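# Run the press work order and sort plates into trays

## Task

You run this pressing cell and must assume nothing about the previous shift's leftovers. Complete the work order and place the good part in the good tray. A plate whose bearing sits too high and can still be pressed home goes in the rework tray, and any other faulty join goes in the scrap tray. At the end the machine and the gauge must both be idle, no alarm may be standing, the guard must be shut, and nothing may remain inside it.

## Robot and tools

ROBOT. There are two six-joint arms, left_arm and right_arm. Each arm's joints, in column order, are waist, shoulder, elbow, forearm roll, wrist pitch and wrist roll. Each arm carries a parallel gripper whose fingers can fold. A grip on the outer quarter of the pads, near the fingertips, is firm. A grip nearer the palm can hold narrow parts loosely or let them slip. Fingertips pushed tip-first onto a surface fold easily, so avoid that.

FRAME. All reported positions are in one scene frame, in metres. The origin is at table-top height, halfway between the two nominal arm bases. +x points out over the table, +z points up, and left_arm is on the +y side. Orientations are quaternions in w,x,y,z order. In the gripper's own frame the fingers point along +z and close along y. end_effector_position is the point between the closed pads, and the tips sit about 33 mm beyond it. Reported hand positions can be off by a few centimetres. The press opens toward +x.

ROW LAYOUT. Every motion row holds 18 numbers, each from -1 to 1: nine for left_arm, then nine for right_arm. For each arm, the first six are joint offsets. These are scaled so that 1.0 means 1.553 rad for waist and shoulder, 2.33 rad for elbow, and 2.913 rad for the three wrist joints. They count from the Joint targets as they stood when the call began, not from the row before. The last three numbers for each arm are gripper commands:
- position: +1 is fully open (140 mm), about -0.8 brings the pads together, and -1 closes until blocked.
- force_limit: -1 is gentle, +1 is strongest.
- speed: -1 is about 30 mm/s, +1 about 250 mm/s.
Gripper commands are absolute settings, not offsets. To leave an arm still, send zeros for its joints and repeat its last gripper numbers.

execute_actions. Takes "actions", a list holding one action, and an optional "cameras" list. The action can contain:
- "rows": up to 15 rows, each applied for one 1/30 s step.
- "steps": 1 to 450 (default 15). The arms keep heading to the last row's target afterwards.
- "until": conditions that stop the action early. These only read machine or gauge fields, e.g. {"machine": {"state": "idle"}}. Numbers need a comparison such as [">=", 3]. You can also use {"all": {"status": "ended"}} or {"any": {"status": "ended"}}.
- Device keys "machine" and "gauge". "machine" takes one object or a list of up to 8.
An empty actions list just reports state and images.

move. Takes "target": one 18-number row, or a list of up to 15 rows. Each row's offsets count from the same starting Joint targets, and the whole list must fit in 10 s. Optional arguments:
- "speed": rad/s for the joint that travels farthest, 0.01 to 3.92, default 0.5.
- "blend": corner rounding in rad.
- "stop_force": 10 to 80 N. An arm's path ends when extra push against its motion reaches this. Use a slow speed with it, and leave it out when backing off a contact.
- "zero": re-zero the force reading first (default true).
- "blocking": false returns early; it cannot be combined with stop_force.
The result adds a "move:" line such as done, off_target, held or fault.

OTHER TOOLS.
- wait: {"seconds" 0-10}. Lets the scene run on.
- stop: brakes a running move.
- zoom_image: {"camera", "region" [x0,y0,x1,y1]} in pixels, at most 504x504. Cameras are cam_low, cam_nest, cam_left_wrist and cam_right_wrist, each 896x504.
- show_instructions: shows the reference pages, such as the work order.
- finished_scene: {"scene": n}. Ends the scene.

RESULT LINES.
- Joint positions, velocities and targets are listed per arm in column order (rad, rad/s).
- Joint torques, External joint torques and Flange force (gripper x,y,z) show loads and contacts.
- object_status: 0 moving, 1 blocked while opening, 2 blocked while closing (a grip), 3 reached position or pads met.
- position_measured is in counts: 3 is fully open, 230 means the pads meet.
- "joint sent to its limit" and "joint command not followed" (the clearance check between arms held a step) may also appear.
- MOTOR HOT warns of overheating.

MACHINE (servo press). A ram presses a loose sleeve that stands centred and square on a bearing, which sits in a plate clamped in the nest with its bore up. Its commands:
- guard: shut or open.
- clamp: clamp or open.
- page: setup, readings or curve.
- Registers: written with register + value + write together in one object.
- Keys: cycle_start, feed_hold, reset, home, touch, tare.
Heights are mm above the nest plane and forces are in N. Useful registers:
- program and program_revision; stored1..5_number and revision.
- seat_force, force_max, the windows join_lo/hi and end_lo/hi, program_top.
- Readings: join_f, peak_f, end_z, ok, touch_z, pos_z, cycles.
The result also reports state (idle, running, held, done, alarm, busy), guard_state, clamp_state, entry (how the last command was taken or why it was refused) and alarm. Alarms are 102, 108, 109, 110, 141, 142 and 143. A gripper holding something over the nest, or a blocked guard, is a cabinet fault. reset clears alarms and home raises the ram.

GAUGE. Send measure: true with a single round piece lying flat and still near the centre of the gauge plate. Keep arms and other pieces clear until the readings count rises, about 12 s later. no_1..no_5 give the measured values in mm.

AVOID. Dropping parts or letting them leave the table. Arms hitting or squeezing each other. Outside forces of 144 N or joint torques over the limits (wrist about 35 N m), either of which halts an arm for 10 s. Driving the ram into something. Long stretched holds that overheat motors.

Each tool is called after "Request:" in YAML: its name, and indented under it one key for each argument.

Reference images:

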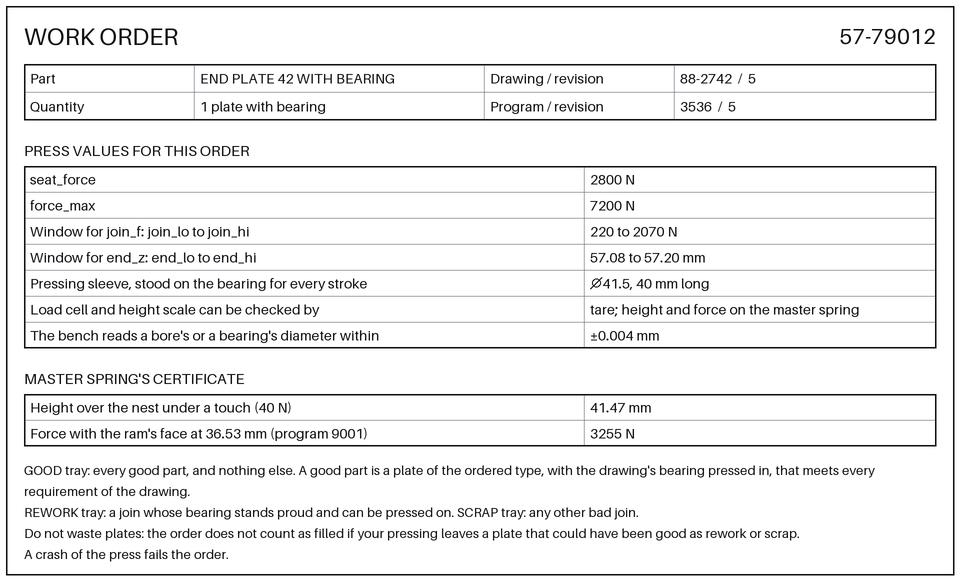

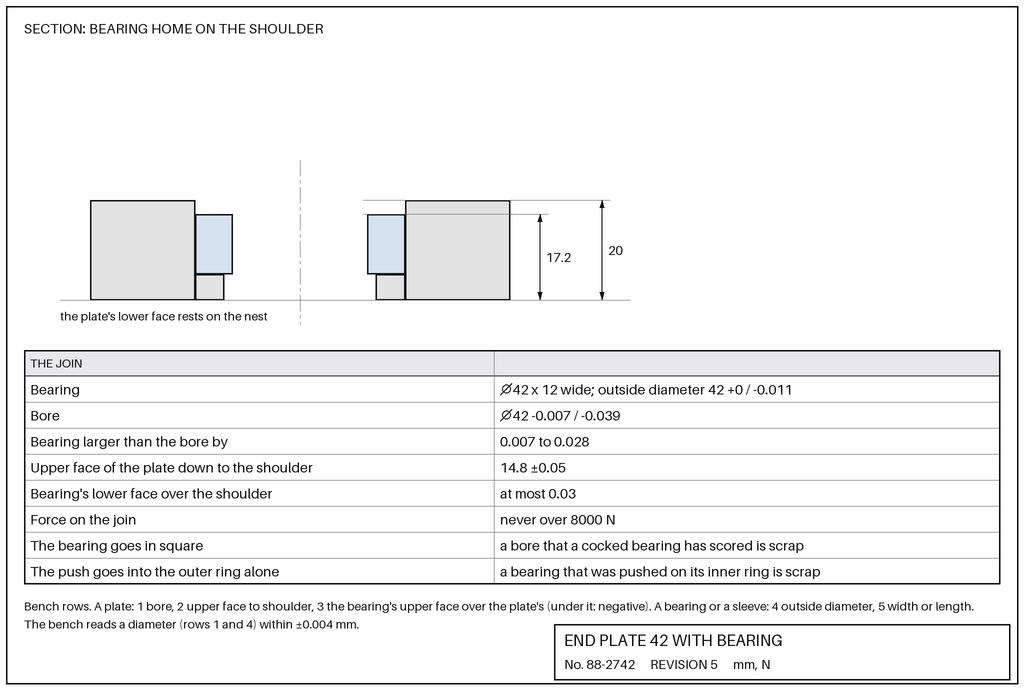

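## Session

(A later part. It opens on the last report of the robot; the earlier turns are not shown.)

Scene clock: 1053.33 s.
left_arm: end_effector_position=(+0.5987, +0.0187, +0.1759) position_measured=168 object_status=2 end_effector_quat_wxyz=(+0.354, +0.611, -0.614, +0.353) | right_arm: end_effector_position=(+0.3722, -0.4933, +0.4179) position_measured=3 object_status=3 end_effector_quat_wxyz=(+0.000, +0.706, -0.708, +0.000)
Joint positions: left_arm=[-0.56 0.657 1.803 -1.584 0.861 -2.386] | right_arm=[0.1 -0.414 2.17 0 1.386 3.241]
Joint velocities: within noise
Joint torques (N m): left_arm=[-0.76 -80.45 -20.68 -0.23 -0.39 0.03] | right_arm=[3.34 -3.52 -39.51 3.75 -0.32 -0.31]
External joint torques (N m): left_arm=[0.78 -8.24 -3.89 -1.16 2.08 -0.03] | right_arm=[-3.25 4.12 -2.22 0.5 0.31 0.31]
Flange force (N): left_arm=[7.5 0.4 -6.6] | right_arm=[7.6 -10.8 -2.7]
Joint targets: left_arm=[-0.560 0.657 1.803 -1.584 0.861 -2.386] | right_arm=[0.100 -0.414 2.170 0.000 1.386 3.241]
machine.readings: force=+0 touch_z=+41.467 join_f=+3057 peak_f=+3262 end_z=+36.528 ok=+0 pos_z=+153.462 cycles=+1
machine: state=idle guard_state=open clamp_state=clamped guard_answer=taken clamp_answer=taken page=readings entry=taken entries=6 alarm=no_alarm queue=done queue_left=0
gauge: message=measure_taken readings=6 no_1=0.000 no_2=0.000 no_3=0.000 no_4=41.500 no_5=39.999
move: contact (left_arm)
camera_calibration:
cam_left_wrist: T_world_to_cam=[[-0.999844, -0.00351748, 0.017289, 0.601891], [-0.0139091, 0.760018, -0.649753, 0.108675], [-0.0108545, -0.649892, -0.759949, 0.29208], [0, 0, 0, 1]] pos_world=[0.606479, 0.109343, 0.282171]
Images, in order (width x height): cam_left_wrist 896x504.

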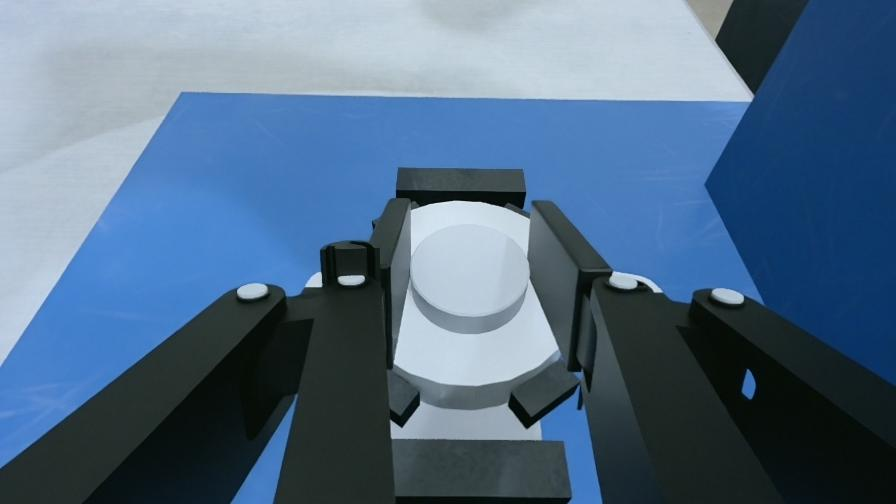

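Request:
move:
  target:
    - [0,-0.0025,-0.0001,0.0013,0,-0.0019,-1,-1,-1,0,0,0,0,0,0,1,1,1]
    - [-0.0016,-0.0015,-0.0016,0.0013,0,-0.0019,-1,-1,-1,0,0,0,0,0,0,1,1,1]
  speed: 0.02
  cameras: []

Request:
move:
  target: [0,0.0045,0.0002,-0.0023,0,0.0035,-1,-1,-1,0,0,0,0,0,0,1,1,1]
  speed: 0.01
  stop_force: 10
  cameras: ["cam_left_wrist"]

Request:
zoom_image:
  camera: "cam_left_wrist"
  region: [340, 180, 592, 430]

Request:
zoom_image:
  camera: "cam_left_wrist"
  region: [400, 190, 540, 340]

Scene clock: 1060.77 s.
left_arm: end_effector_position=(+0.5987, +0.0163, +0.1792) position_measured=168 object_status=2 end_effector_quat_wxyz=(+0.355, +0.610, -0.615, +0.353) | right_arm: end_effector_position=(+0.3722, -0.4933, +0.4179) position_measured=3 object_status=3 end_effector_quat_wxyz=(+0.000, +0.706, -0.708, +0.000)
Joint positions: left_arm=[-0.562 0.655 1.799 -1.58 0.861 -2.391] | right_arm=[0.1 -0.414 2.17 0 1.386 3.241]
Joint velocities: within noise
Joint torques (N m): left_arm=[-3.74 -87.53 -24.76 -1.56 1.71 -0.21] | right_arm=[3.31 -3.7 -39.43 3.72 -0.29 -0.29]
External joint torques (N m): left_arm=[3.83 -1.15 0.08 0.18 -0.04 0.21] | right_arm=[-3.47 4.47 -2.32 0.52 0.28 0.29]
Flange force (N): left_arm=[-1.6 -1.2 -5.3] | right_arm=[8.3 -11.7 -2.7]
Joint targets: left_arm=[-0.562 0.655 1.799 -1.580 0.861 -2.391] | right_arm=[0.100 -0.414 2.170 0.000 1.386 3.241]
machine.readings: force=+0 touch_z=+41.467 join_f=+3057 peak_f=+3262 end_z=+36.528 ok=+0 pos_z=+153.462 cycles=+1
machine: state=idle guard_state=open clamp_state=clamped guard_answer=taken clamp_answer=taken page=readings entry=taken entries=6 alarm=no_alarm queue=done queue_left=0
gauge: message=measure_taken readings=6 no_1=0.000 no_2=0.000 no_3=0.000 no_4=41.500 no_5=39.999
move: done
No camera images: "cameras" was empty.

Scene clock: 1062.00 s.
left_arm: end_effector_position=(+0.5989, +0.0161, +0.1758) position_measured=168 object_status=2 end_effector_quat_wxyz=(+0.355, +0.610, -0.615, +0.353) | right_arm: end_effector_position=(+0.3722, -0.4933, +0.4179) position_measured=3 object_status=3 end_effector_quat_wxyz=(+0.000, +0.706, -0.708, +0.000)
Joint positions: left_arm=[-0.562 0.66 1.799 -1.585 0.861 -2.385] | right_arm=[0.1 -0.414 2.17 0 1.386 3.241]
Joint velocities: within noise
Joint torques (N m): left_arm=[-3.52 -81.78 -21.6 -0.46 0.49 -0.01] | right_arm=[3.11 -3.41 -39.31 3.72 -0.29 -0.29]
External joint torques (N m): left_arm=[3.59 -7.52 -3 -0.93 1.2 0.01] | right_arm=[-3.22 4.01 -2.4 0.52 0.28 0.29]
Flange force (N): left_arm=[5.1 -0.3 -9.1] | right_arm=[7.6 -10.8 -3.0]
Joint targets: left_arm=[-0.562 0.660 1.799 -1.584 0.861 -2.385] | right_arm=[0.100 -0.414 2.170 0.000 1.386 3.241]
machine.readings: force=+0 touch_z=+41.467 join_f=+3057 peak_f=+3262 end_z=+36.528 ok=+0 pos_z=+153.462 cycles=+1
machine: state=idle guard_state=open clamp_state=clamped guard_answer=taken clamp_answer=taken page=readings entry=taken entries=6 alarm=no_alarm queue=done queue_left=0
gauge: message=measure_taken readings=6 no_1=0.000 no_2=0.000 no_3=0.000 no_4=41.500 no_5=39.999
move: contact (left_arm)
camera_calibration:
cam_left_wrist: T_world_to_cam=[[-0.999882, -0.000942206, 0.0153594, 0.602389], [-0.010709, 0.759379, -0.650561, 0.108865], [-0.0110507, -0.650648, -0.759299, 0.290394], [0, 0, 0, 1]] pos_world=[0.606692, 0.106842, 0.282067]
Images, in order (width x height): cam_left_wrist 896x504.

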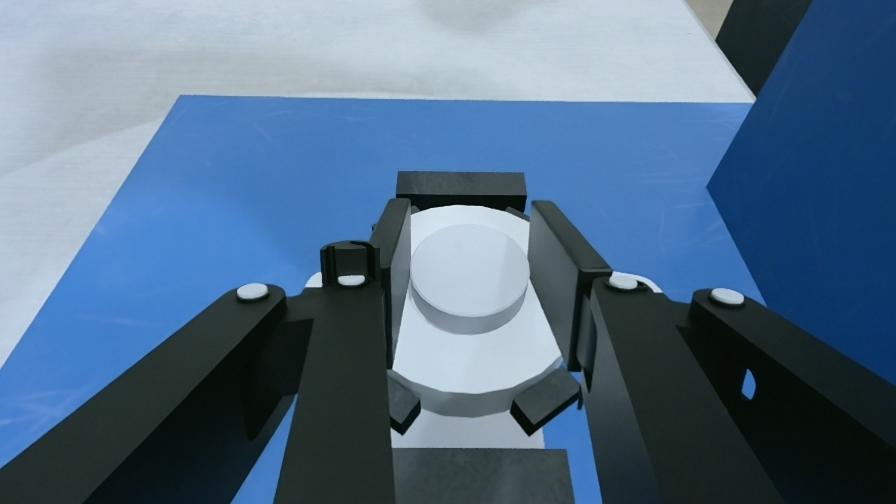

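Scaled by 2.000.

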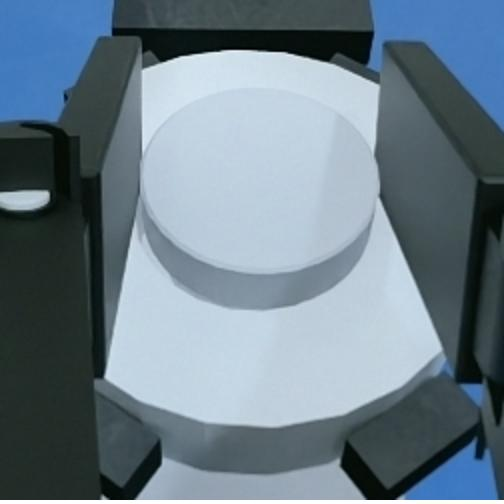

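Scaled by 3.360.

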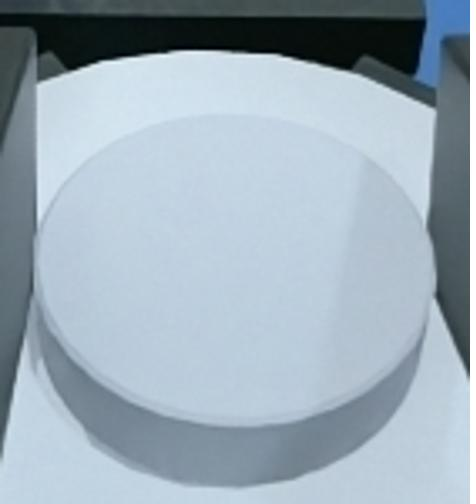

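Request:
move:
  target:
    - [0,-0.0015,-0.0001,0.0008,0,-0.0011,-1,-1,-1,0,0,0,0,0,0,1,1,1]
    - [0.00037,-0.0012,-0.0006,0.0008,0,-0.0011,-1,-1,-1,0,0,0,0,0,0,1,1,1]
  speed: 0.02
  cameras: []

Request:
move:
  target: [0,0.003,0.0002,-0.0016,0,0.0023,-1,-1,-1,0,0,0,0,0,0,1,1,1]
  speed: 0.01
  stop_force: 10
  cameras: ["cam_left_wrist"]

Request:
zoom_image:
  camera: "cam_left_wrist"
  region: [340, 180, 592, 430]

Request:
zoom_image:
  camera: "cam_left_wrist"
  region: [400, 190, 540, 340]

Scene clock: 1066.40 s.
left_arm: end_effector_position=(+0.5996, +0.0160, +0.1778) position_measured=168 object_status=2 end_effector_quat_wxyz=(+0.354, +0.609, -0.615, +0.353) | right_arm: end_effector_position=(+0.3722, -0.4933, +0.4179) position_measured=3 object_status=3 end_effector_quat_wxyz=(+0.000, +0.706, -0.708, +0.000)
Joint positions: left_arm=[-0.562 0.658 1.798 -1.582 0.861 -2.388] | right_arm=[0.1 -0.414 2.17 0 1.386 3.241]
Joint velocities: within noise
Joint torques (N m): left_arm=[-3.42 -87.39 -24.8 -1.64 1.83 -0.09] | right_arm=[3.53 -3.67 -39.37 3.78 -0.29 -0.25]
External joint torques (N m): left_arm=[3.86 -2.13 0.01 0.26 -0.16 0.09] | right_arm=[-3.59 3.99 -2.48 0.47 0.28 0.25]
Flange force (N): left_arm=[-0.3 -0.7 -6.3] | right_arm=[8.9 -10.9 -3.2]
Joint targets: left_arm=[-0.562 0.658 1.798 -1.582 0.861 -2.388] | right_arm=[0.100 -0.414 2.170 0.000 1.386 3.241]
machine.readings: force=+0 touch_z=+41.467 join_f=+3057 peak_f=+3262 end_z=+36.528 ok=+0 pos_z=+153.462 cycles=+1
machine: state=idle guard_state=open clamp_state=clamped guard_answer=taken clamp_answer=taken page=readings entry=taken entries=6 alarm=no_alarm queue=done queue_left=0
gauge: message=measure_taken readings=6 no_1=0.000 no_2=0.000 no_3=0.000 no_4=41.500 no_5=39.999
move: done
No camera images: "cameras" was empty.

Scene clock: 1067.80 s.
left_arm: end_effector_position=(+0.5999, +0.0161, +0.1742) position_measured=168 object_status=2 end_effector_quat_wxyz=(+0.354, +0.610, -0.615, +0.354) | right_arm: end_effector_position=(+0.3722, -0.4933, +0.4179) position_measured=3 object_status=3 end_effector_quat_wxyz=(+0.000, +0.706, -0.708, +0.000)
Joint positions: left_arm=[-0.562 0.662 1.798 -1.587 0.861 -2.381] | right_arm=[0.1 -0.414 2.17 0 1.386 3.241]
Joint velocities: within noise
Joint torques (N m): left_arm=[2.86 -82.43 -19.34 0.18 -0.44 -0.07] | right_arm=[3.38 -3.32 -39.35 3.69 -0.31 -0.29]
External joint torques (N m): left_arm=[-2.99 -6.08 -5.08 -1.57 2.12 0.06] | right_arm=[-3.46 4.12 -2.34 0.56 0.31 0.29]
Flange force (N): left_arm=[8.0 -0.8 0.9] | right_arm=[8.4 -11.0 -2.9]
Joint targets: left_arm=[-0.562 0.662 1.798 -1.587 0.861 -2.381] | right_arm=[0.100 -0.414 2.170 0.000 1.386 3.241]
machine.readings: force=+0 touch_z=+41.467 join_f=+3057 peak_f=+3262 end_z=+36.528 ok=+0 pos_z=+153.462 cycles=+1
machine: state=idle guard_state=open clamp_state=clamped guard_answer=taken clamp_answer=taken page=readings entry=taken entries=6 alarm=no_alarm queue=done queue_left=0
gauge: message=measure_taken readings=6 no_1=0.000 no_2=0.000 no_3=0.000 no_4=41.500 no_5=39.999
move: done
camera_calibration:
cam_left_wrist: T_world_to_cam=[[-0.99989, -0.00159905, 0.0147417, 0.603564], [-0.0108088, 0.759189, -0.650781, 0.107901], [-0.0101511, -0.650869, -0.759122, 0.288679], [0, 0, 0, 1]] pos_world=[0.607594, 0.106939, 0.280465]
Images, in order (width x height): cam_left_wrist 896x504.

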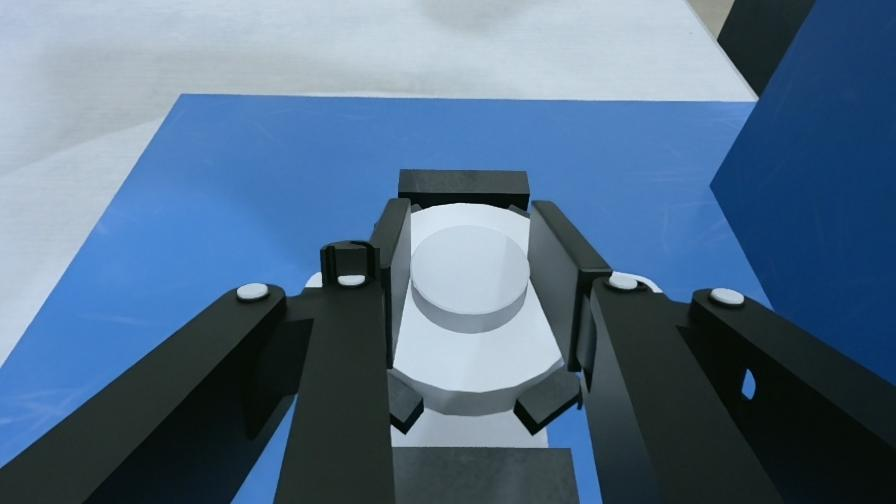

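Scaled by 2.000.

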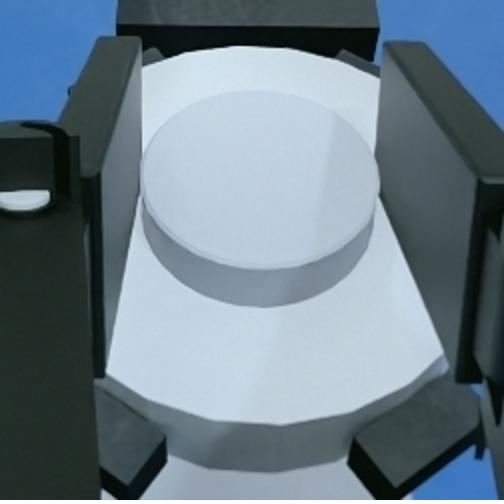

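Scaled by 3.360.

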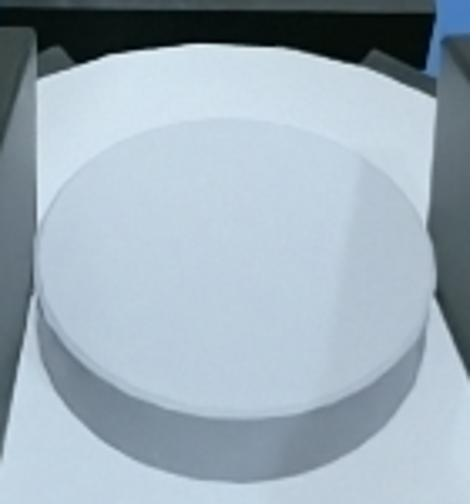

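Request:
move:
  target: [0,-0.002,-0.0001,0.001,0,-0.0015,-1,-1,-1,0,0,0,0,0,0,1,1,1]
  speed: 0.02
  cameras: ["cam_left_wrist"]

Request:
zoom_image:
  camera: "cam_left_wrist"
  region: [400, 190, 540, 340]

Request:
zoom_image:
  camera: "cam_left_wrist"
  region: [405, 270, 475, 340]

Request:
zoom_image:
  camera: "cam_left_wrist"
  region: [470, 270, 540, 340]

Scene clock: 1074.73 s.
left_arm: end_effector_position=(+0.5998, +0.0162, +0.1766) position_measured=168 object_status=2 end_effector_quat_wxyz=(+0.354, +0.610, -0.615, +0.354) | right_arm: end_effector_position=(+0.3722, -0.4933, +0.4179) position_measured=3 object_status=3 end_effector_quat_wxyz=(+0.000, +0.706, -0.708, +0.000)
Joint positions: left_arm=[-0.562 0.659 1.798 -1.584 0.861 -2.385] | right_arm=[0.1 -0.414 2.17 0 1.386 3.241]
Joint velocities: within noise
Joint torques (N m): left_arm=[-2.11 -87.84 -24.84 -1.65 1.89 -0.13] | right_arm=[3.41 -3.85 -39.44 3.78 -0.29 -0.29]
External joint torques (N m): left_arm=[2.45 -1.5 0.19 0.26 -0.21 0.13] | right_arm=[-3.63 4.69 -2.16 0.45 0.28 0.29]
Flange force (N): left_arm=[-0.2 0.1 -4.3] | right_arm=[8.7 -11.9 -2.4]
Joint targets: left_arm=[-0.562 0.659 1.798 -1.584 0.861 -2.385] | right_arm=[0.100 -0.414 2.170 0.000 1.386 3.241]
machine.readings: force=+0 touch_z=+41.467 join_f=+3057 peak_f=+3262 end_z=+36.528 ok=+0 pos_z=+153.462 cycles=+1
machine: state=idle guard_state=open clamp_state=clamped guard_answer=taken clamp_answer=taken page=readings entry=taken entries=6 alarm=no_alarm queue=done queue_left=0
gauge: message=measure_taken readings=6 no_1=0.000 no_2=0.000 no_3=0.000 no_4=41.500 no_5=39.999
move: done
camera_calibration:
cam_left_wrist: T_world_to_cam=[[-0.999892, -0.00144734, 0.0146114, 0.603453], [-0.0106088, 0.759189, -0.650784, 0.109276], [-0.0101509, -0.650869, -0.759122, 0.290423], [0, 0, 0, 1]] pos_world=[0.607495, 0.10694, 0.282765]
Images, in order (width x height): cam_left_wrist 896x504.

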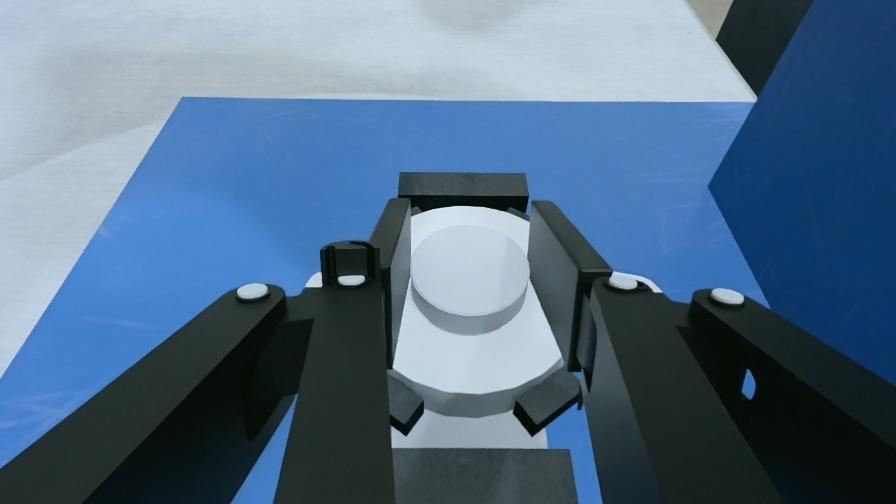

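Scaled by 3.360.

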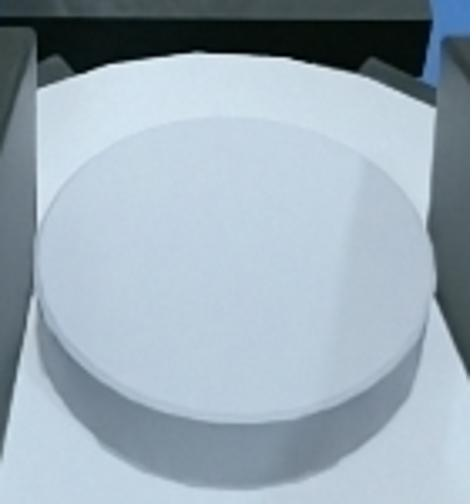

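Scaled by 7.200.

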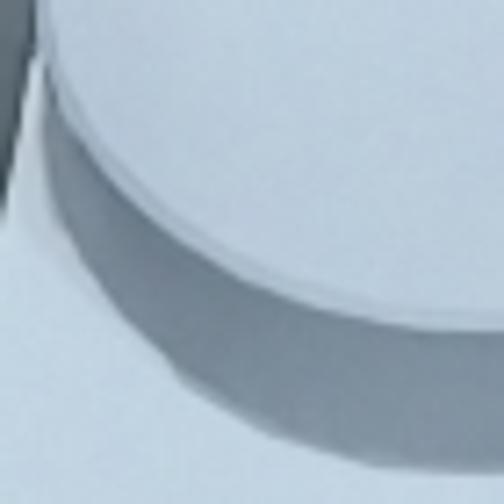

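Scaled by 7.200.

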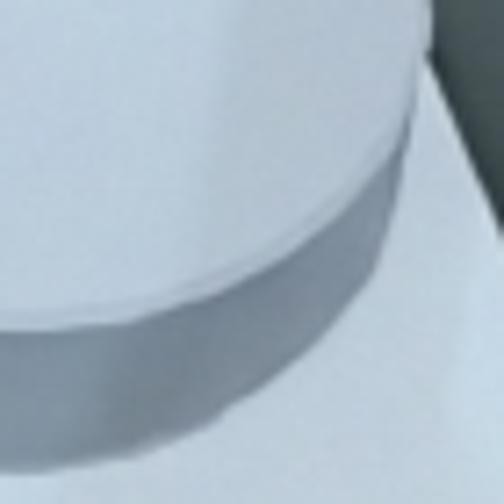

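Request:
move:
  target:
    - [-0.00035,0.0004,-0.00055,0,0,0,-1,-1,-1,0,0,0,0,0,0,1,1,1]
    - [-0.00035,0.0029,-0.00045,-0.0013,0,0.0019,-1,-1,-1,0,0,0,0,0,0,1,1,1]
  speed: 0.01
  stop_force: 10
  cameras: ["cam_left_wrist"]

Request:
zoom_image:
  camera: "cam_left_wrist"
  region: [400, 190, 540, 340]

Request:
zoom_image:
  camera: "cam_left_wrist"
  region: [405, 270, 475, 340]

Request:
zoom_image:
  camera: "cam_left_wrist"
  region: [470, 270, 540, 340]

Scene clock: 1080.20 s.
left_arm: end_effector_position=(+0.6003, +0.0154, +0.1738) position_measured=168 object_status=2 end_effector_quat_wxyz=(+0.354, +0.609, -0.615, +0.354) | right_arm: end_effector_position=(+0.3722, -0.4933, +0.4179) position_measured=3 object_status=3 end_effector_quat_wxyz=(+0.000, +0.706, -0.708, +0.000)
Joint positions: left_arm=[-0.562 0.664 1.797 -1.588 0.861 -2.38] | right_arm=[0.1 -0.414 2.17 0 1.386 3.241]
Joint velocities: within noise
Joint torques (N m): left_arm=[-7.56 -80.74 -26.59 -2.45 0.05 -0.05] | right_arm=[3.07 -3.59 -39.21 3.76 -0.31 -0.29]
External joint torques (N m): left_arm=[7.76 -8.77 2.04 1.06 1.64 0.05] | right_arm=[-3.14 4.03 -2.7 0.51 0.3 0.29]
Flange force (N): left_arm=[2.0 5.0 -20.8] | right_arm=[7.3 -11.1 -3.5]
Joint targets: left_arm=[-0.562 0.664 1.797 -1.588 0.861 -2.380] | right_arm=[0.100 -0.414 2.170 0.000 1.386 3.241]
machine.readings: force=+0 touch_z=+41.467 join_f=+3057 peak_f=+3262 end_z=+36.528 ok=+0 pos_z=+153.462 cycles=+1
machine: state=idle guard_state=open clamp_state=clamped guard_answer=taken clamp_answer=taken page=readings entry=taken entries=6 alarm=no_alarm queue=done queue_left=0
gauge: message=measure_taken readings=6 no_1=0.000 no_2=0.000 no_3=0.000 no_4=41.500 no_5=39.999
move: contact (left_arm); path passed 1 of 2 targets
camera_calibration:
cam_left_wrist: T_world_to_cam=[[-0.999901, -0.0011817, 0.013994, 0.604046], [-0.0100103, 0.758863, -0.651173, 0.10777], [-0.00985004, -0.651249, -0.7588, 0.287611], [0, 0, 0, 1]] pos_world=[0.607899, 0.106238, 0.279963]
Images, in order (width x height): cam_left_wrist 896x504.

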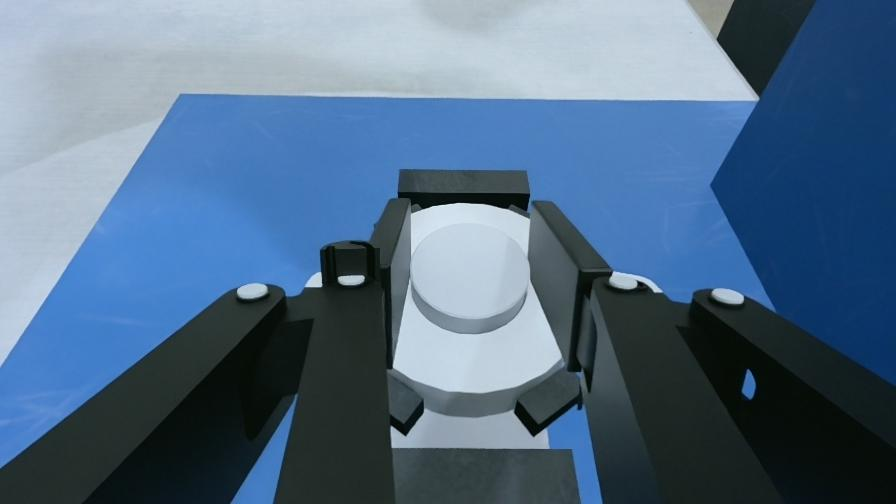

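Scaled by 3.360.

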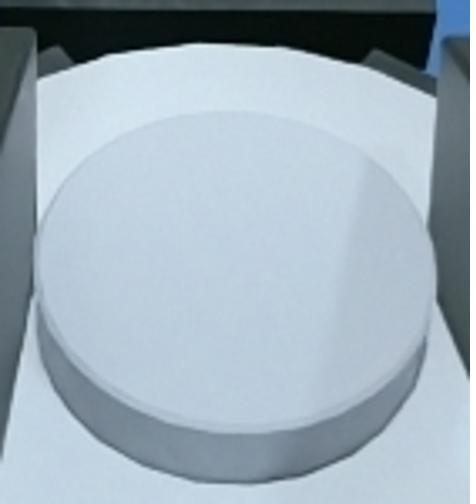

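Scaled by 7.200.

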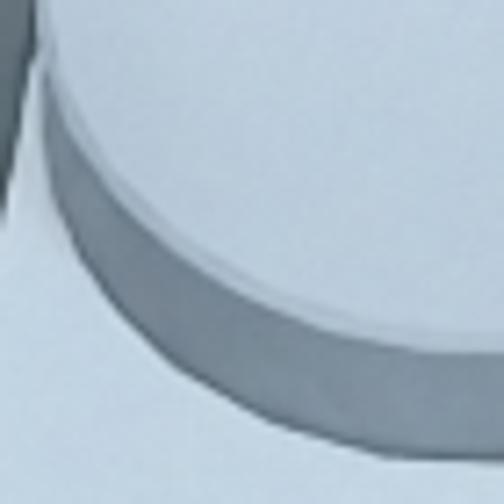

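Scaled by 7.200.

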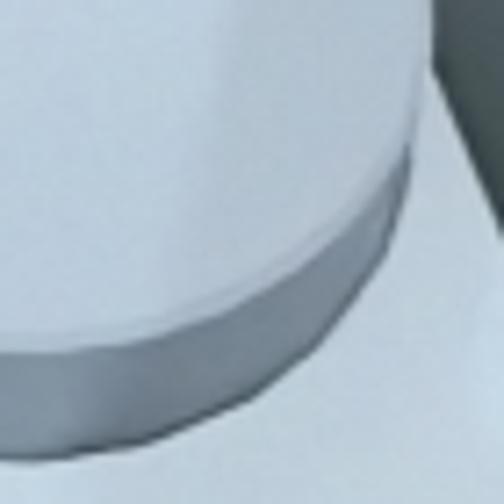

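Request:
move:
  target:
    - [0,-0.0025,-0.0001,0.0013,0,-0.0019,-1,-1,-1,0,0,0,0,0,0,1,1,1]
    - [0.0016,-0.0035,0.0014,0.0013,0,-0.0019,-1,-1,-1,0,0,0,0,0,0,1,1,1]
  speed: 0.02
  cameras: []

Request:
move:
  target: [0,0.0045,0.0002,-0.0023,0,0.0035,-1,-1,-1,0,0,0,0,0,0,1,1,1]
  speed: 0.01
  stop_force: 18
  cameras: ["cam_left_wrist"]

Request:
zoom_image:
  camera: "cam_left_wrist"
  region: [400, 190, 540, 340]

Scene clock: 1084.63 s.
left_arm: end_effector_position=(+0.5999, +0.0180, +0.1763) position_measured=168 object_status=2 end_effector_quat_wxyz=(+0.354, +0.611, -0.614, +0.353) | right_arm: end_effector_position=(+0.3722, -0.4933, +0.4179) position_measured=3 object_status=3 end_effector_quat_wxyz=(+0.000, +0.706, -0.708, +0.000)
Joint positions: left_arm=[-0.56 0.658 1.8 -1.584 0.861 -2.385] | right_arm=[0.1 -0.414 2.17 0 1.386 3.241]
Joint velocities: within noise
Joint torques (N m): left_arm=[-3.43 -87.72 -24.93 -1.64 1.77 -0.13] | right_arm=[3.47 -3.26 -39.37 3.72 -0.28 -0.32]
External joint torques (N m): left_arm=[3.48 -0.96 0.36 0.25 -0.1 0.13] | right_arm=[-3.34 3.19 -2.65 0.57 0.28 0.32]
Flange force (N): left_arm=[-1.5 -0.8 -5.0] | right_arm=[8.2 -9.5 -3.7]
Joint targets: left_arm=[-0.560 0.658 1.800 -1.584 0.861 -2.385] | right_arm=[0.100 -0.414 2.170 0.000 1.386 3.241]
machine.readings: force=+0 touch_z=+41.467 join_f=+3057 peak_f=+3262 end_z=+36.528 ok=+0 pos_z=+153.462 cycles=+1
machine: state=idle guard_state=open clamp_state=clamped guard_answer=taken clamp_answer=taken page=readings entry=taken entries=6 alarm=no_alarm queue=done queue_left=0
gauge: message=measure_taken readings=6 no_1=0.000 no_2=0.000 no_3=0.000 no_4=41.500 no_5=39.999
move: done
No camera images: "cameras" was empty.

Scene clock: 1086.23 s.
left_arm: end_effector_position=(+0.6002, +0.0179, +0.1710) position_measured=168 object_status=2 end_effector_quat_wxyz=(+0.354, +0.611, -0.614, +0.353) | right_arm: end_effector_position=(+0.3722, -0.4933, +0.4179) position_measured=3 object_status=3 end_effector_quat_wxyz=(+0.000, +0.706, -0.708, +0.000)
Joint positions: left_arm=[-0.56 0.665 1.8 -1.591 0.861 -2.375] | right_arm=[0.1 -0.414 2.17 0 1.386 3.241]
Joint velocities: within noise
Joint torques (N m): left_arm=[-1.38 -79.35 -18.84 0.19 -0.56 -0.28] | right_arm=[3.38 -3.31 -39.57 3.77 -0.28 -0.27]
External joint torques (N m): left_arm=[1.29 -9.92 -5.52 -1.58 2.27 0.28] | right_arm=[-3.17 3.4 -2.12 0.47 0.28 0.27]
Flange force (N): left_arm=[8.7 -0.7 -7.2] | right_arm=[7.8 -9.3 -2.8]
Joint targets: left_arm=[-0.560 0.665 1.800 -1.591 0.861 -2.375] | right_arm=[0.100 -0.414 2.170 0.000 1.386 3.241]
machine.readings: force=+0 touch_z=+41.467 join_f=+3057 peak_f=+3262 end_z=+36.528 ok=+0 pos_z=+153.462 cycles=+1
machine: state=idle guard_state=open clamp_state=clamped guard_answer=taken clamp_answer=taken page=readings entry=taken entries=6 alarm=no_alarm queue=done queue_left=0
gauge: message=measure_taken readings=6 no_1=0.000 no_2=0.000 no_3=0.000 no_4=41.500 no_5=39.999
move: done
camera_calibration:
cam_left_wrist: T_world_to_cam=[[-0.999873, -0.0035797, 0.0155127, 0.603797], [-0.0128102, 0.759453, -0.650436, 0.10569], [-0.00945279, -0.650552, -0.759403, 0.287053], [0, 0, 0, 1]] pos_world=[0.607788, 0.108638, 0.277367]
Images, in order (width x height): cam_left_wrist 896x504.

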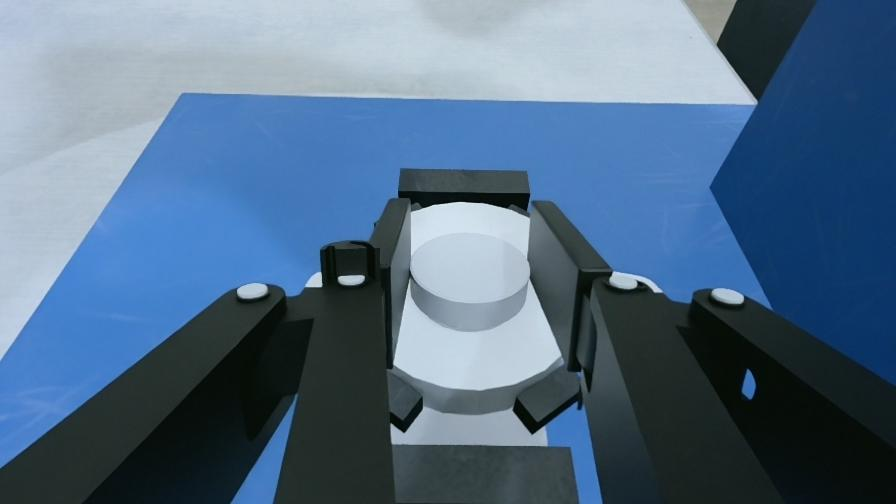

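Scaled by 3.360.

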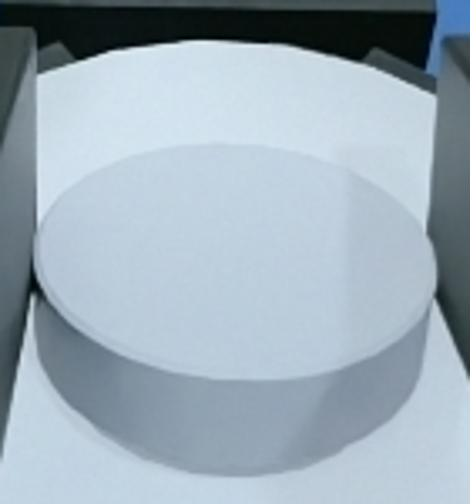

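Request:
move:
  target:
    - [-0.0026,-0.0328,-0.0021,0.0161,-0.0014,-0.0264,-1,-1,-1,0,0,0,0,0,0,1,1,1]
    - [0.1216,-0.0697,0.0458,0.0498,0.0401,0.0008,-1,-1,-1,0,0,0,0,0,0,1,1,1]
    - [0.1043,-0.3168,0.3627,-0.5323,-0.0474,0.2760,-1,-1,-1,0,0,0,0,0,0,1,1,1]
    - [0.1043,-0.0249,0.3677,-0.5323,0.1125,0.2760,-1,-1,-1,0,0,0,0,0,0,1,1,1]
  speed: [0.1,0.2,0.6,0.3]
  cameras: ["cam_left_wrist"]

Request:
move:
  target: [0,0.0482,-0.0036,0,0.0225,0,-1,-1,-1,0,0,0,0,0,0,1,1,1]
  speed: 0.025
  stop_force: 22
  cameras: ["cam_left_wrist"]

Request:
zoom_image:
  camera: "cam_left_wrist"
  region: [340, 170, 592, 420]

Scene clock: 1099.07 s.
left_arm: end_effector_position=(+0.4946, +0.4706, +0.0677) position_measured=168 object_status=2 end_effector_quat_wxyz=(+0.087, +0.853, -0.150, +0.492) | right_arm: end_effector_position=(+0.3722, -0.4933, +0.4179) position_measured=3 object_status=3 end_effector_quat_wxyz=(+0.000, +0.706, -0.708, +0.000)
Joint positions: left_arm=[-0.398 0.627 2.657 -3.141 1.188 -1.571] | right_arm=[0.1 -0.414 2.17 0 1.386 3.241]
Joint velocities: within noise
Joint torques (N m): left_arm=[-2.2 -57.08 3.12 0.52 2.68 -0.09] | right_arm=[3.17 -3.44 -39.34 3.7 -0.32 -0.31]
External joint torques (N m): left_arm=[2.43 -1.04 0.48 0.09 -0.23 0.09] | right_arm=[-3.32 3.84 -2.35 0.53 0.32 0.31]
Flange force (N): left_arm=[3.9 -8.9 -2.1] | right_arm=[8.0 -10.4 -3.1]
Joint targets: left_arm=[-0.398 0.627 2.657 -3.141 1.188 -1.571] | right_arm=[0.100 -0.414 2.170 0.000 1.386 3.241]
machine.readings: force=+0 touch_z=+41.467 join_f=+3057 peak_f=+3262 end_z=+36.528 ok=+0 pos_z=+153.462 cycles=+1
machine: state=idle guard_state=open clamp_state=clamped guard_answer=taken clamp_answer=taken page=readings entry=taken entries=6 alarm=no_alarm queue=done queue_left=0
gauge: message=measure_taken readings=6 no_1=0.000 no_2=0.000 no_3=0.000 no_4=41.500 no_5=39.999
move: done
camera_calibration:
cam_left_wrist: T_world_to_cam=[[-0.332509, -0.942934, 0.017669, 0.613262], [-0.721334, 0.242207, -0.648855, 0.286992], [0.607548, -0.228495, -0.760707, -0.00158654], [0, 0, 0, 1]] pos_world=[0.411896, 0.508392, 0.174174]
Images, in order (width x height): cam_left_wrist 896x504.

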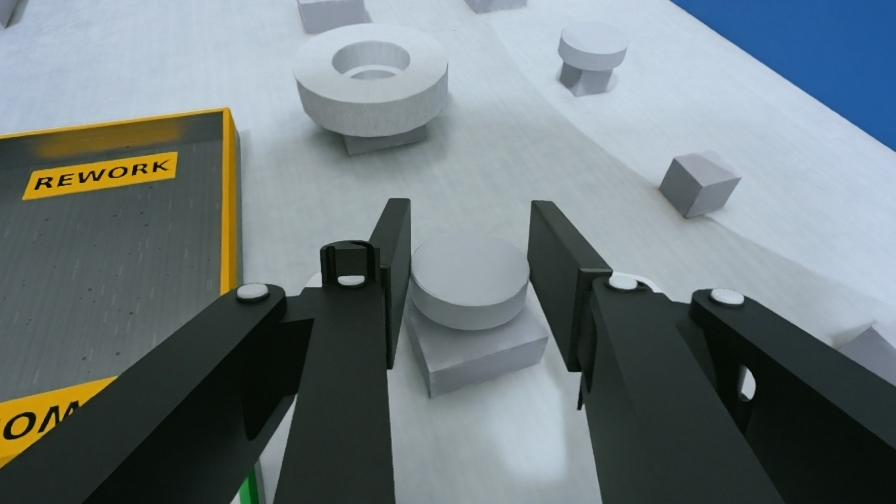

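Scene clock: 1102.03 s.
left_arm: end_effector_position=(+0.4945, +0.4706, +0.0500) position_measured=168 object_status=2 end_effector_quat_wxyz=(+0.086, +0.853, -0.150, +0.492) | right_arm: end_effector_position=(+0.3722, -0.4933, +0.4179) position_measured=3 object_status=3 end_effector_quat_wxyz=(+0.000, +0.706, -0.708, +0.000)
Joint positions: left_arm=[-0.398 0.686 2.651 -3.141 1.24 -1.571] | right_arm=[0.1 -0.414 2.17 0 1.386 3.241]
Joint velocities: within noise
Joint torques (N m): left_arm=[-2.38 -50.82 8.01 0.66 -1.98 -0.15] | right_arm=[3.2 -3.51 -39.34 3.72 -0.27 -0.28]
External joint torques (N m): left_arm=[2.31 -9.57 -2.16 0.2 4.41 0.15] | right_arm=[-3.06 3.44 -2.47 0.54 0.28 0.28]
Flange force (N): left_arm=[15.5 -8.8 -9.6] | right_arm=[7.3 -9.7 -3.3]
Joint targets: left_arm=[-0.398 0.686 2.651 -3.141 1.240 -1.571] | right_arm=[0.100 -0.414 2.170 0.000 1.386 3.241]
machine.readings: force=+0 touch_z=+41.467 join_f=+3057 peak_f=+3262 end_z=+36.528 ok=+0 pos_z=+153.462 cycles=+1
machine: state=idle guard_state=open clamp_state=clamped guard_answer=taken clamp_answer=taken page=readings entry=taken entries=6 alarm=no_alarm queue=done queue_left=0
gauge: message=measure_taken readings=6 no_1=0.000 no_2=0.000 no_3=0.000 no_4=41.500 no_5=39.999
move: contact (left_arm); left_arm: the shoulder is farthest, 0.016 rad from its target
camera_calibration:
cam_left_wrist: T_world_to_cam=[[-0.332543, -0.942923, 0.0176413, 0.613526], [-0.721809, 0.242434, -0.648242, 0.275586], [0.606966, -0.228302, -0.76123, -0.0149079], [0, 0, 0, 1]] pos_world=[0.411993, 0.508293, 0.156475]
Images, in order (width x height): cam_left_wrist 896x504.

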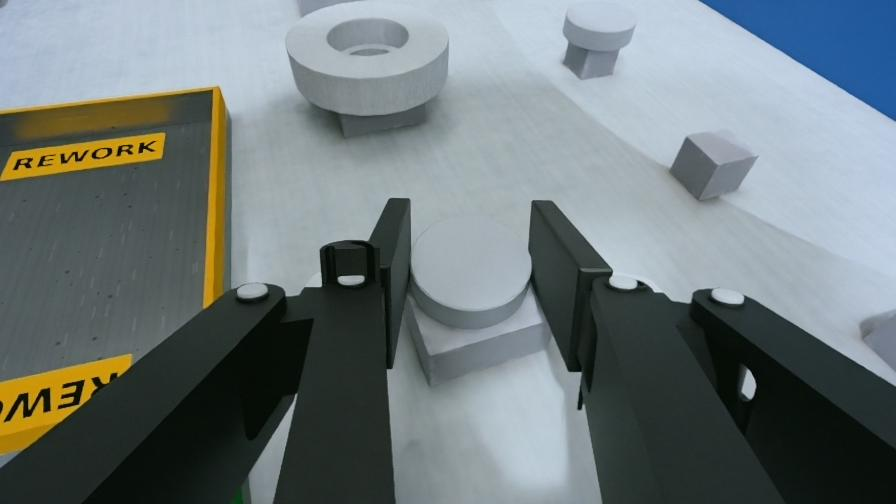

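Scaled by 2.000.

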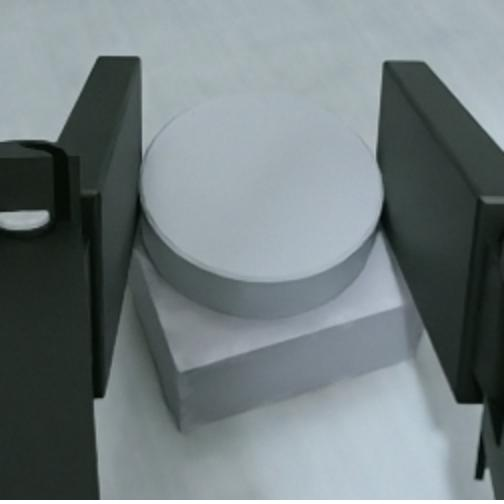

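Request:
execute_actions:
  actions:
    - {"rows":[[0,-0.0012,0.0001,0,-0.0006,0,-1,-1,-1,0,0,0,0,0,0,1,1,1],[0,-0.0012,0.0001,0,-0.0006,0,-0.15,-1,-1,0,0,0,0,0,0,1,1,1]],"steps":35}
  cameras: []

Request:
move:
  target: [0,-0.0024,0.0039,0,0.0028,0,-0.15,-1,-1,0,0,0,0,0,0,1,1,1]
  speed: 0.05
  cameras: ["cam_left_wrist"]

Request:
zoom_image:
  camera: "cam_left_wrist"
  region: [340, 170, 592, 420]

Scene clock: 1107.70 s.
left_arm: end_effector_position=(+0.4945, +0.4706, +0.0505) position_measured=148 object_status=3 end_effector_quat_wxyz=(+0.086, +0.854, -0.150, +0.492) | right_arm: end_effector_position=(+0.3722, -0.4933, +0.4179) position_measured=3 object_status=3 end_effector_quat_wxyz=(+0.000, +0.706, -0.708, +0.000)
Joint positions: left_arm=[-0.398 0.684 2.651 -3.141 1.238 -1.571] | right_arm=[0.1 -0.414 2.17 0 1.386 3.241]
Joint velocities: within noise
Joint torques (N m): left_arm=[-2.31 -58.73 5.48 0.64 2.35 -0.16] | right_arm=[3.28 -3.43 -39.29 3.75 -0.24 -0.3]
External joint torques (N m): left_arm=[2.41 -1.88 0.26 0.2 0.09 0.16] | right_arm=[-3.39 4.1 -2.57 0.51 0.24 0.3]
Flange force (N): left_arm=[5.6 -9.3 -2.6] | right_arm=[8.1 -11.2 -3.2]
Joint targets: left_arm=[-0.398 0.684 2.651 -3.141 1.238 -1.571] | right_arm=[0.100 -0.414 2.170 0.000 1.386 3.241]
machine.readings: force=+0 touch_z=+41.467 join_f=+3057 peak_f=+3262 end_z=+36.528 ok=+0 pos_z=+153.462 cycles=+1
machine: state=idle guard_state=open clamp_state=clamped guard_answer=taken clamp_answer=taken page=readings entry=taken entries=6 alarm=no_alarm queue=done queue_left=0
gauge: message=measure_taken readings=6 no_1=0.000 no_2=0.000 no_3=0.000 no_4=41.500 no_5=39.999
No camera images: "cameras" was empty.

Scene clock: 1108.40 s.
left_arm: end_effector_position=(+0.4905, +0.4720, +0.0534) position_measured=148 object_status=3 end_effector_quat_wxyz=(+0.087, +0.853, -0.149, +0.493) | right_arm: end_effector_position=(+0.3722, -0.4933, +0.4179) position_measured=3 object_status=3 end_effector_quat_wxyz=(+0.000, +0.706, -0.708, +0.000)
Joint positions: left_arm=[-0.398 0.68 2.66 -3.141 1.247 -1.571] | right_arm=[0.1 -0.414 2.17 0 1.386 3.241]
Joint velocities: within noise
Joint torques (N m): left_arm=[-2.57 -58.64 5.84 0.8 2.42 -0.15] | right_arm=[3.12 -3.18 -39.48 3.71 -0.3 -0.28]
External joint torques (N m): left_arm=[2.74 -1.41 0.16 0.06 0.03 0.15] | right_arm=[-2.92 3.34 -2.1 0.53 0.32 0.28]
Flange force (N): left_arm=[4.5 -10.2 -1.9] | right_arm=[7.0 -9.1 -2.8]
Joint targets: left_arm=[-0.398 0.680 2.660 -3.141 1.247 -1.571] | right_arm=[0.100 -0.414 2.170 0.000 1.386 3.241]
machine.readings: force=+0 touch_z=+41.467 join_f=+3057 peak_f=+3262 end_z=+36.528 ok=+0 pos_z=+153.462 cycles=+1
machine: state=idle guard_state=open clamp_state=clamped guard_answer=taken clamp_answer=taken page=readings entry=taken entries=6 alarm=no_alarm queue=done queue_left=0
gauge: message=measure_taken readings=6 no_1=0.000 no_2=0.000 no_3=0.000 no_4=41.500 no_5=39.999
move: done
camera_calibration:
cam_left_wrist: T_world_to_cam=[[-0.332582, -0.942909, 0.0176847, 0.61355], [-0.720161, 0.241818, -0.650302, 0.274147], [0.608899, -0.229014, -0.75947, -0.010214], [0, 0, 0, 1]] pos_world=[0.407705, 0.509889, 0.159671]
Images, in order (width x height): cam_left_wrist 896x504.

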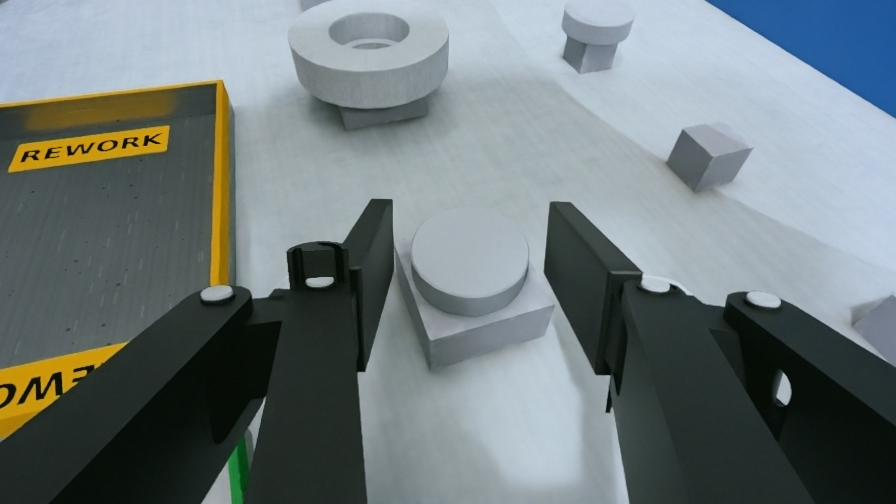

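Scaled by 2.000.

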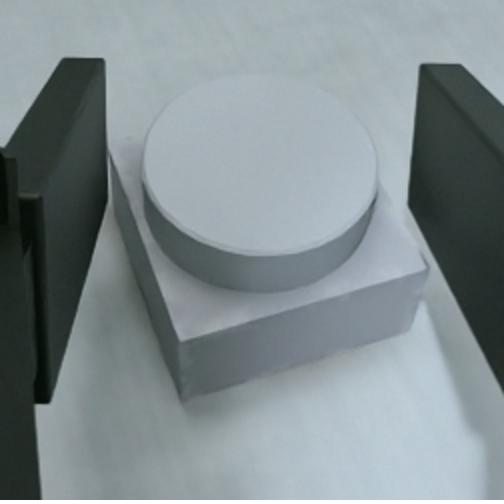

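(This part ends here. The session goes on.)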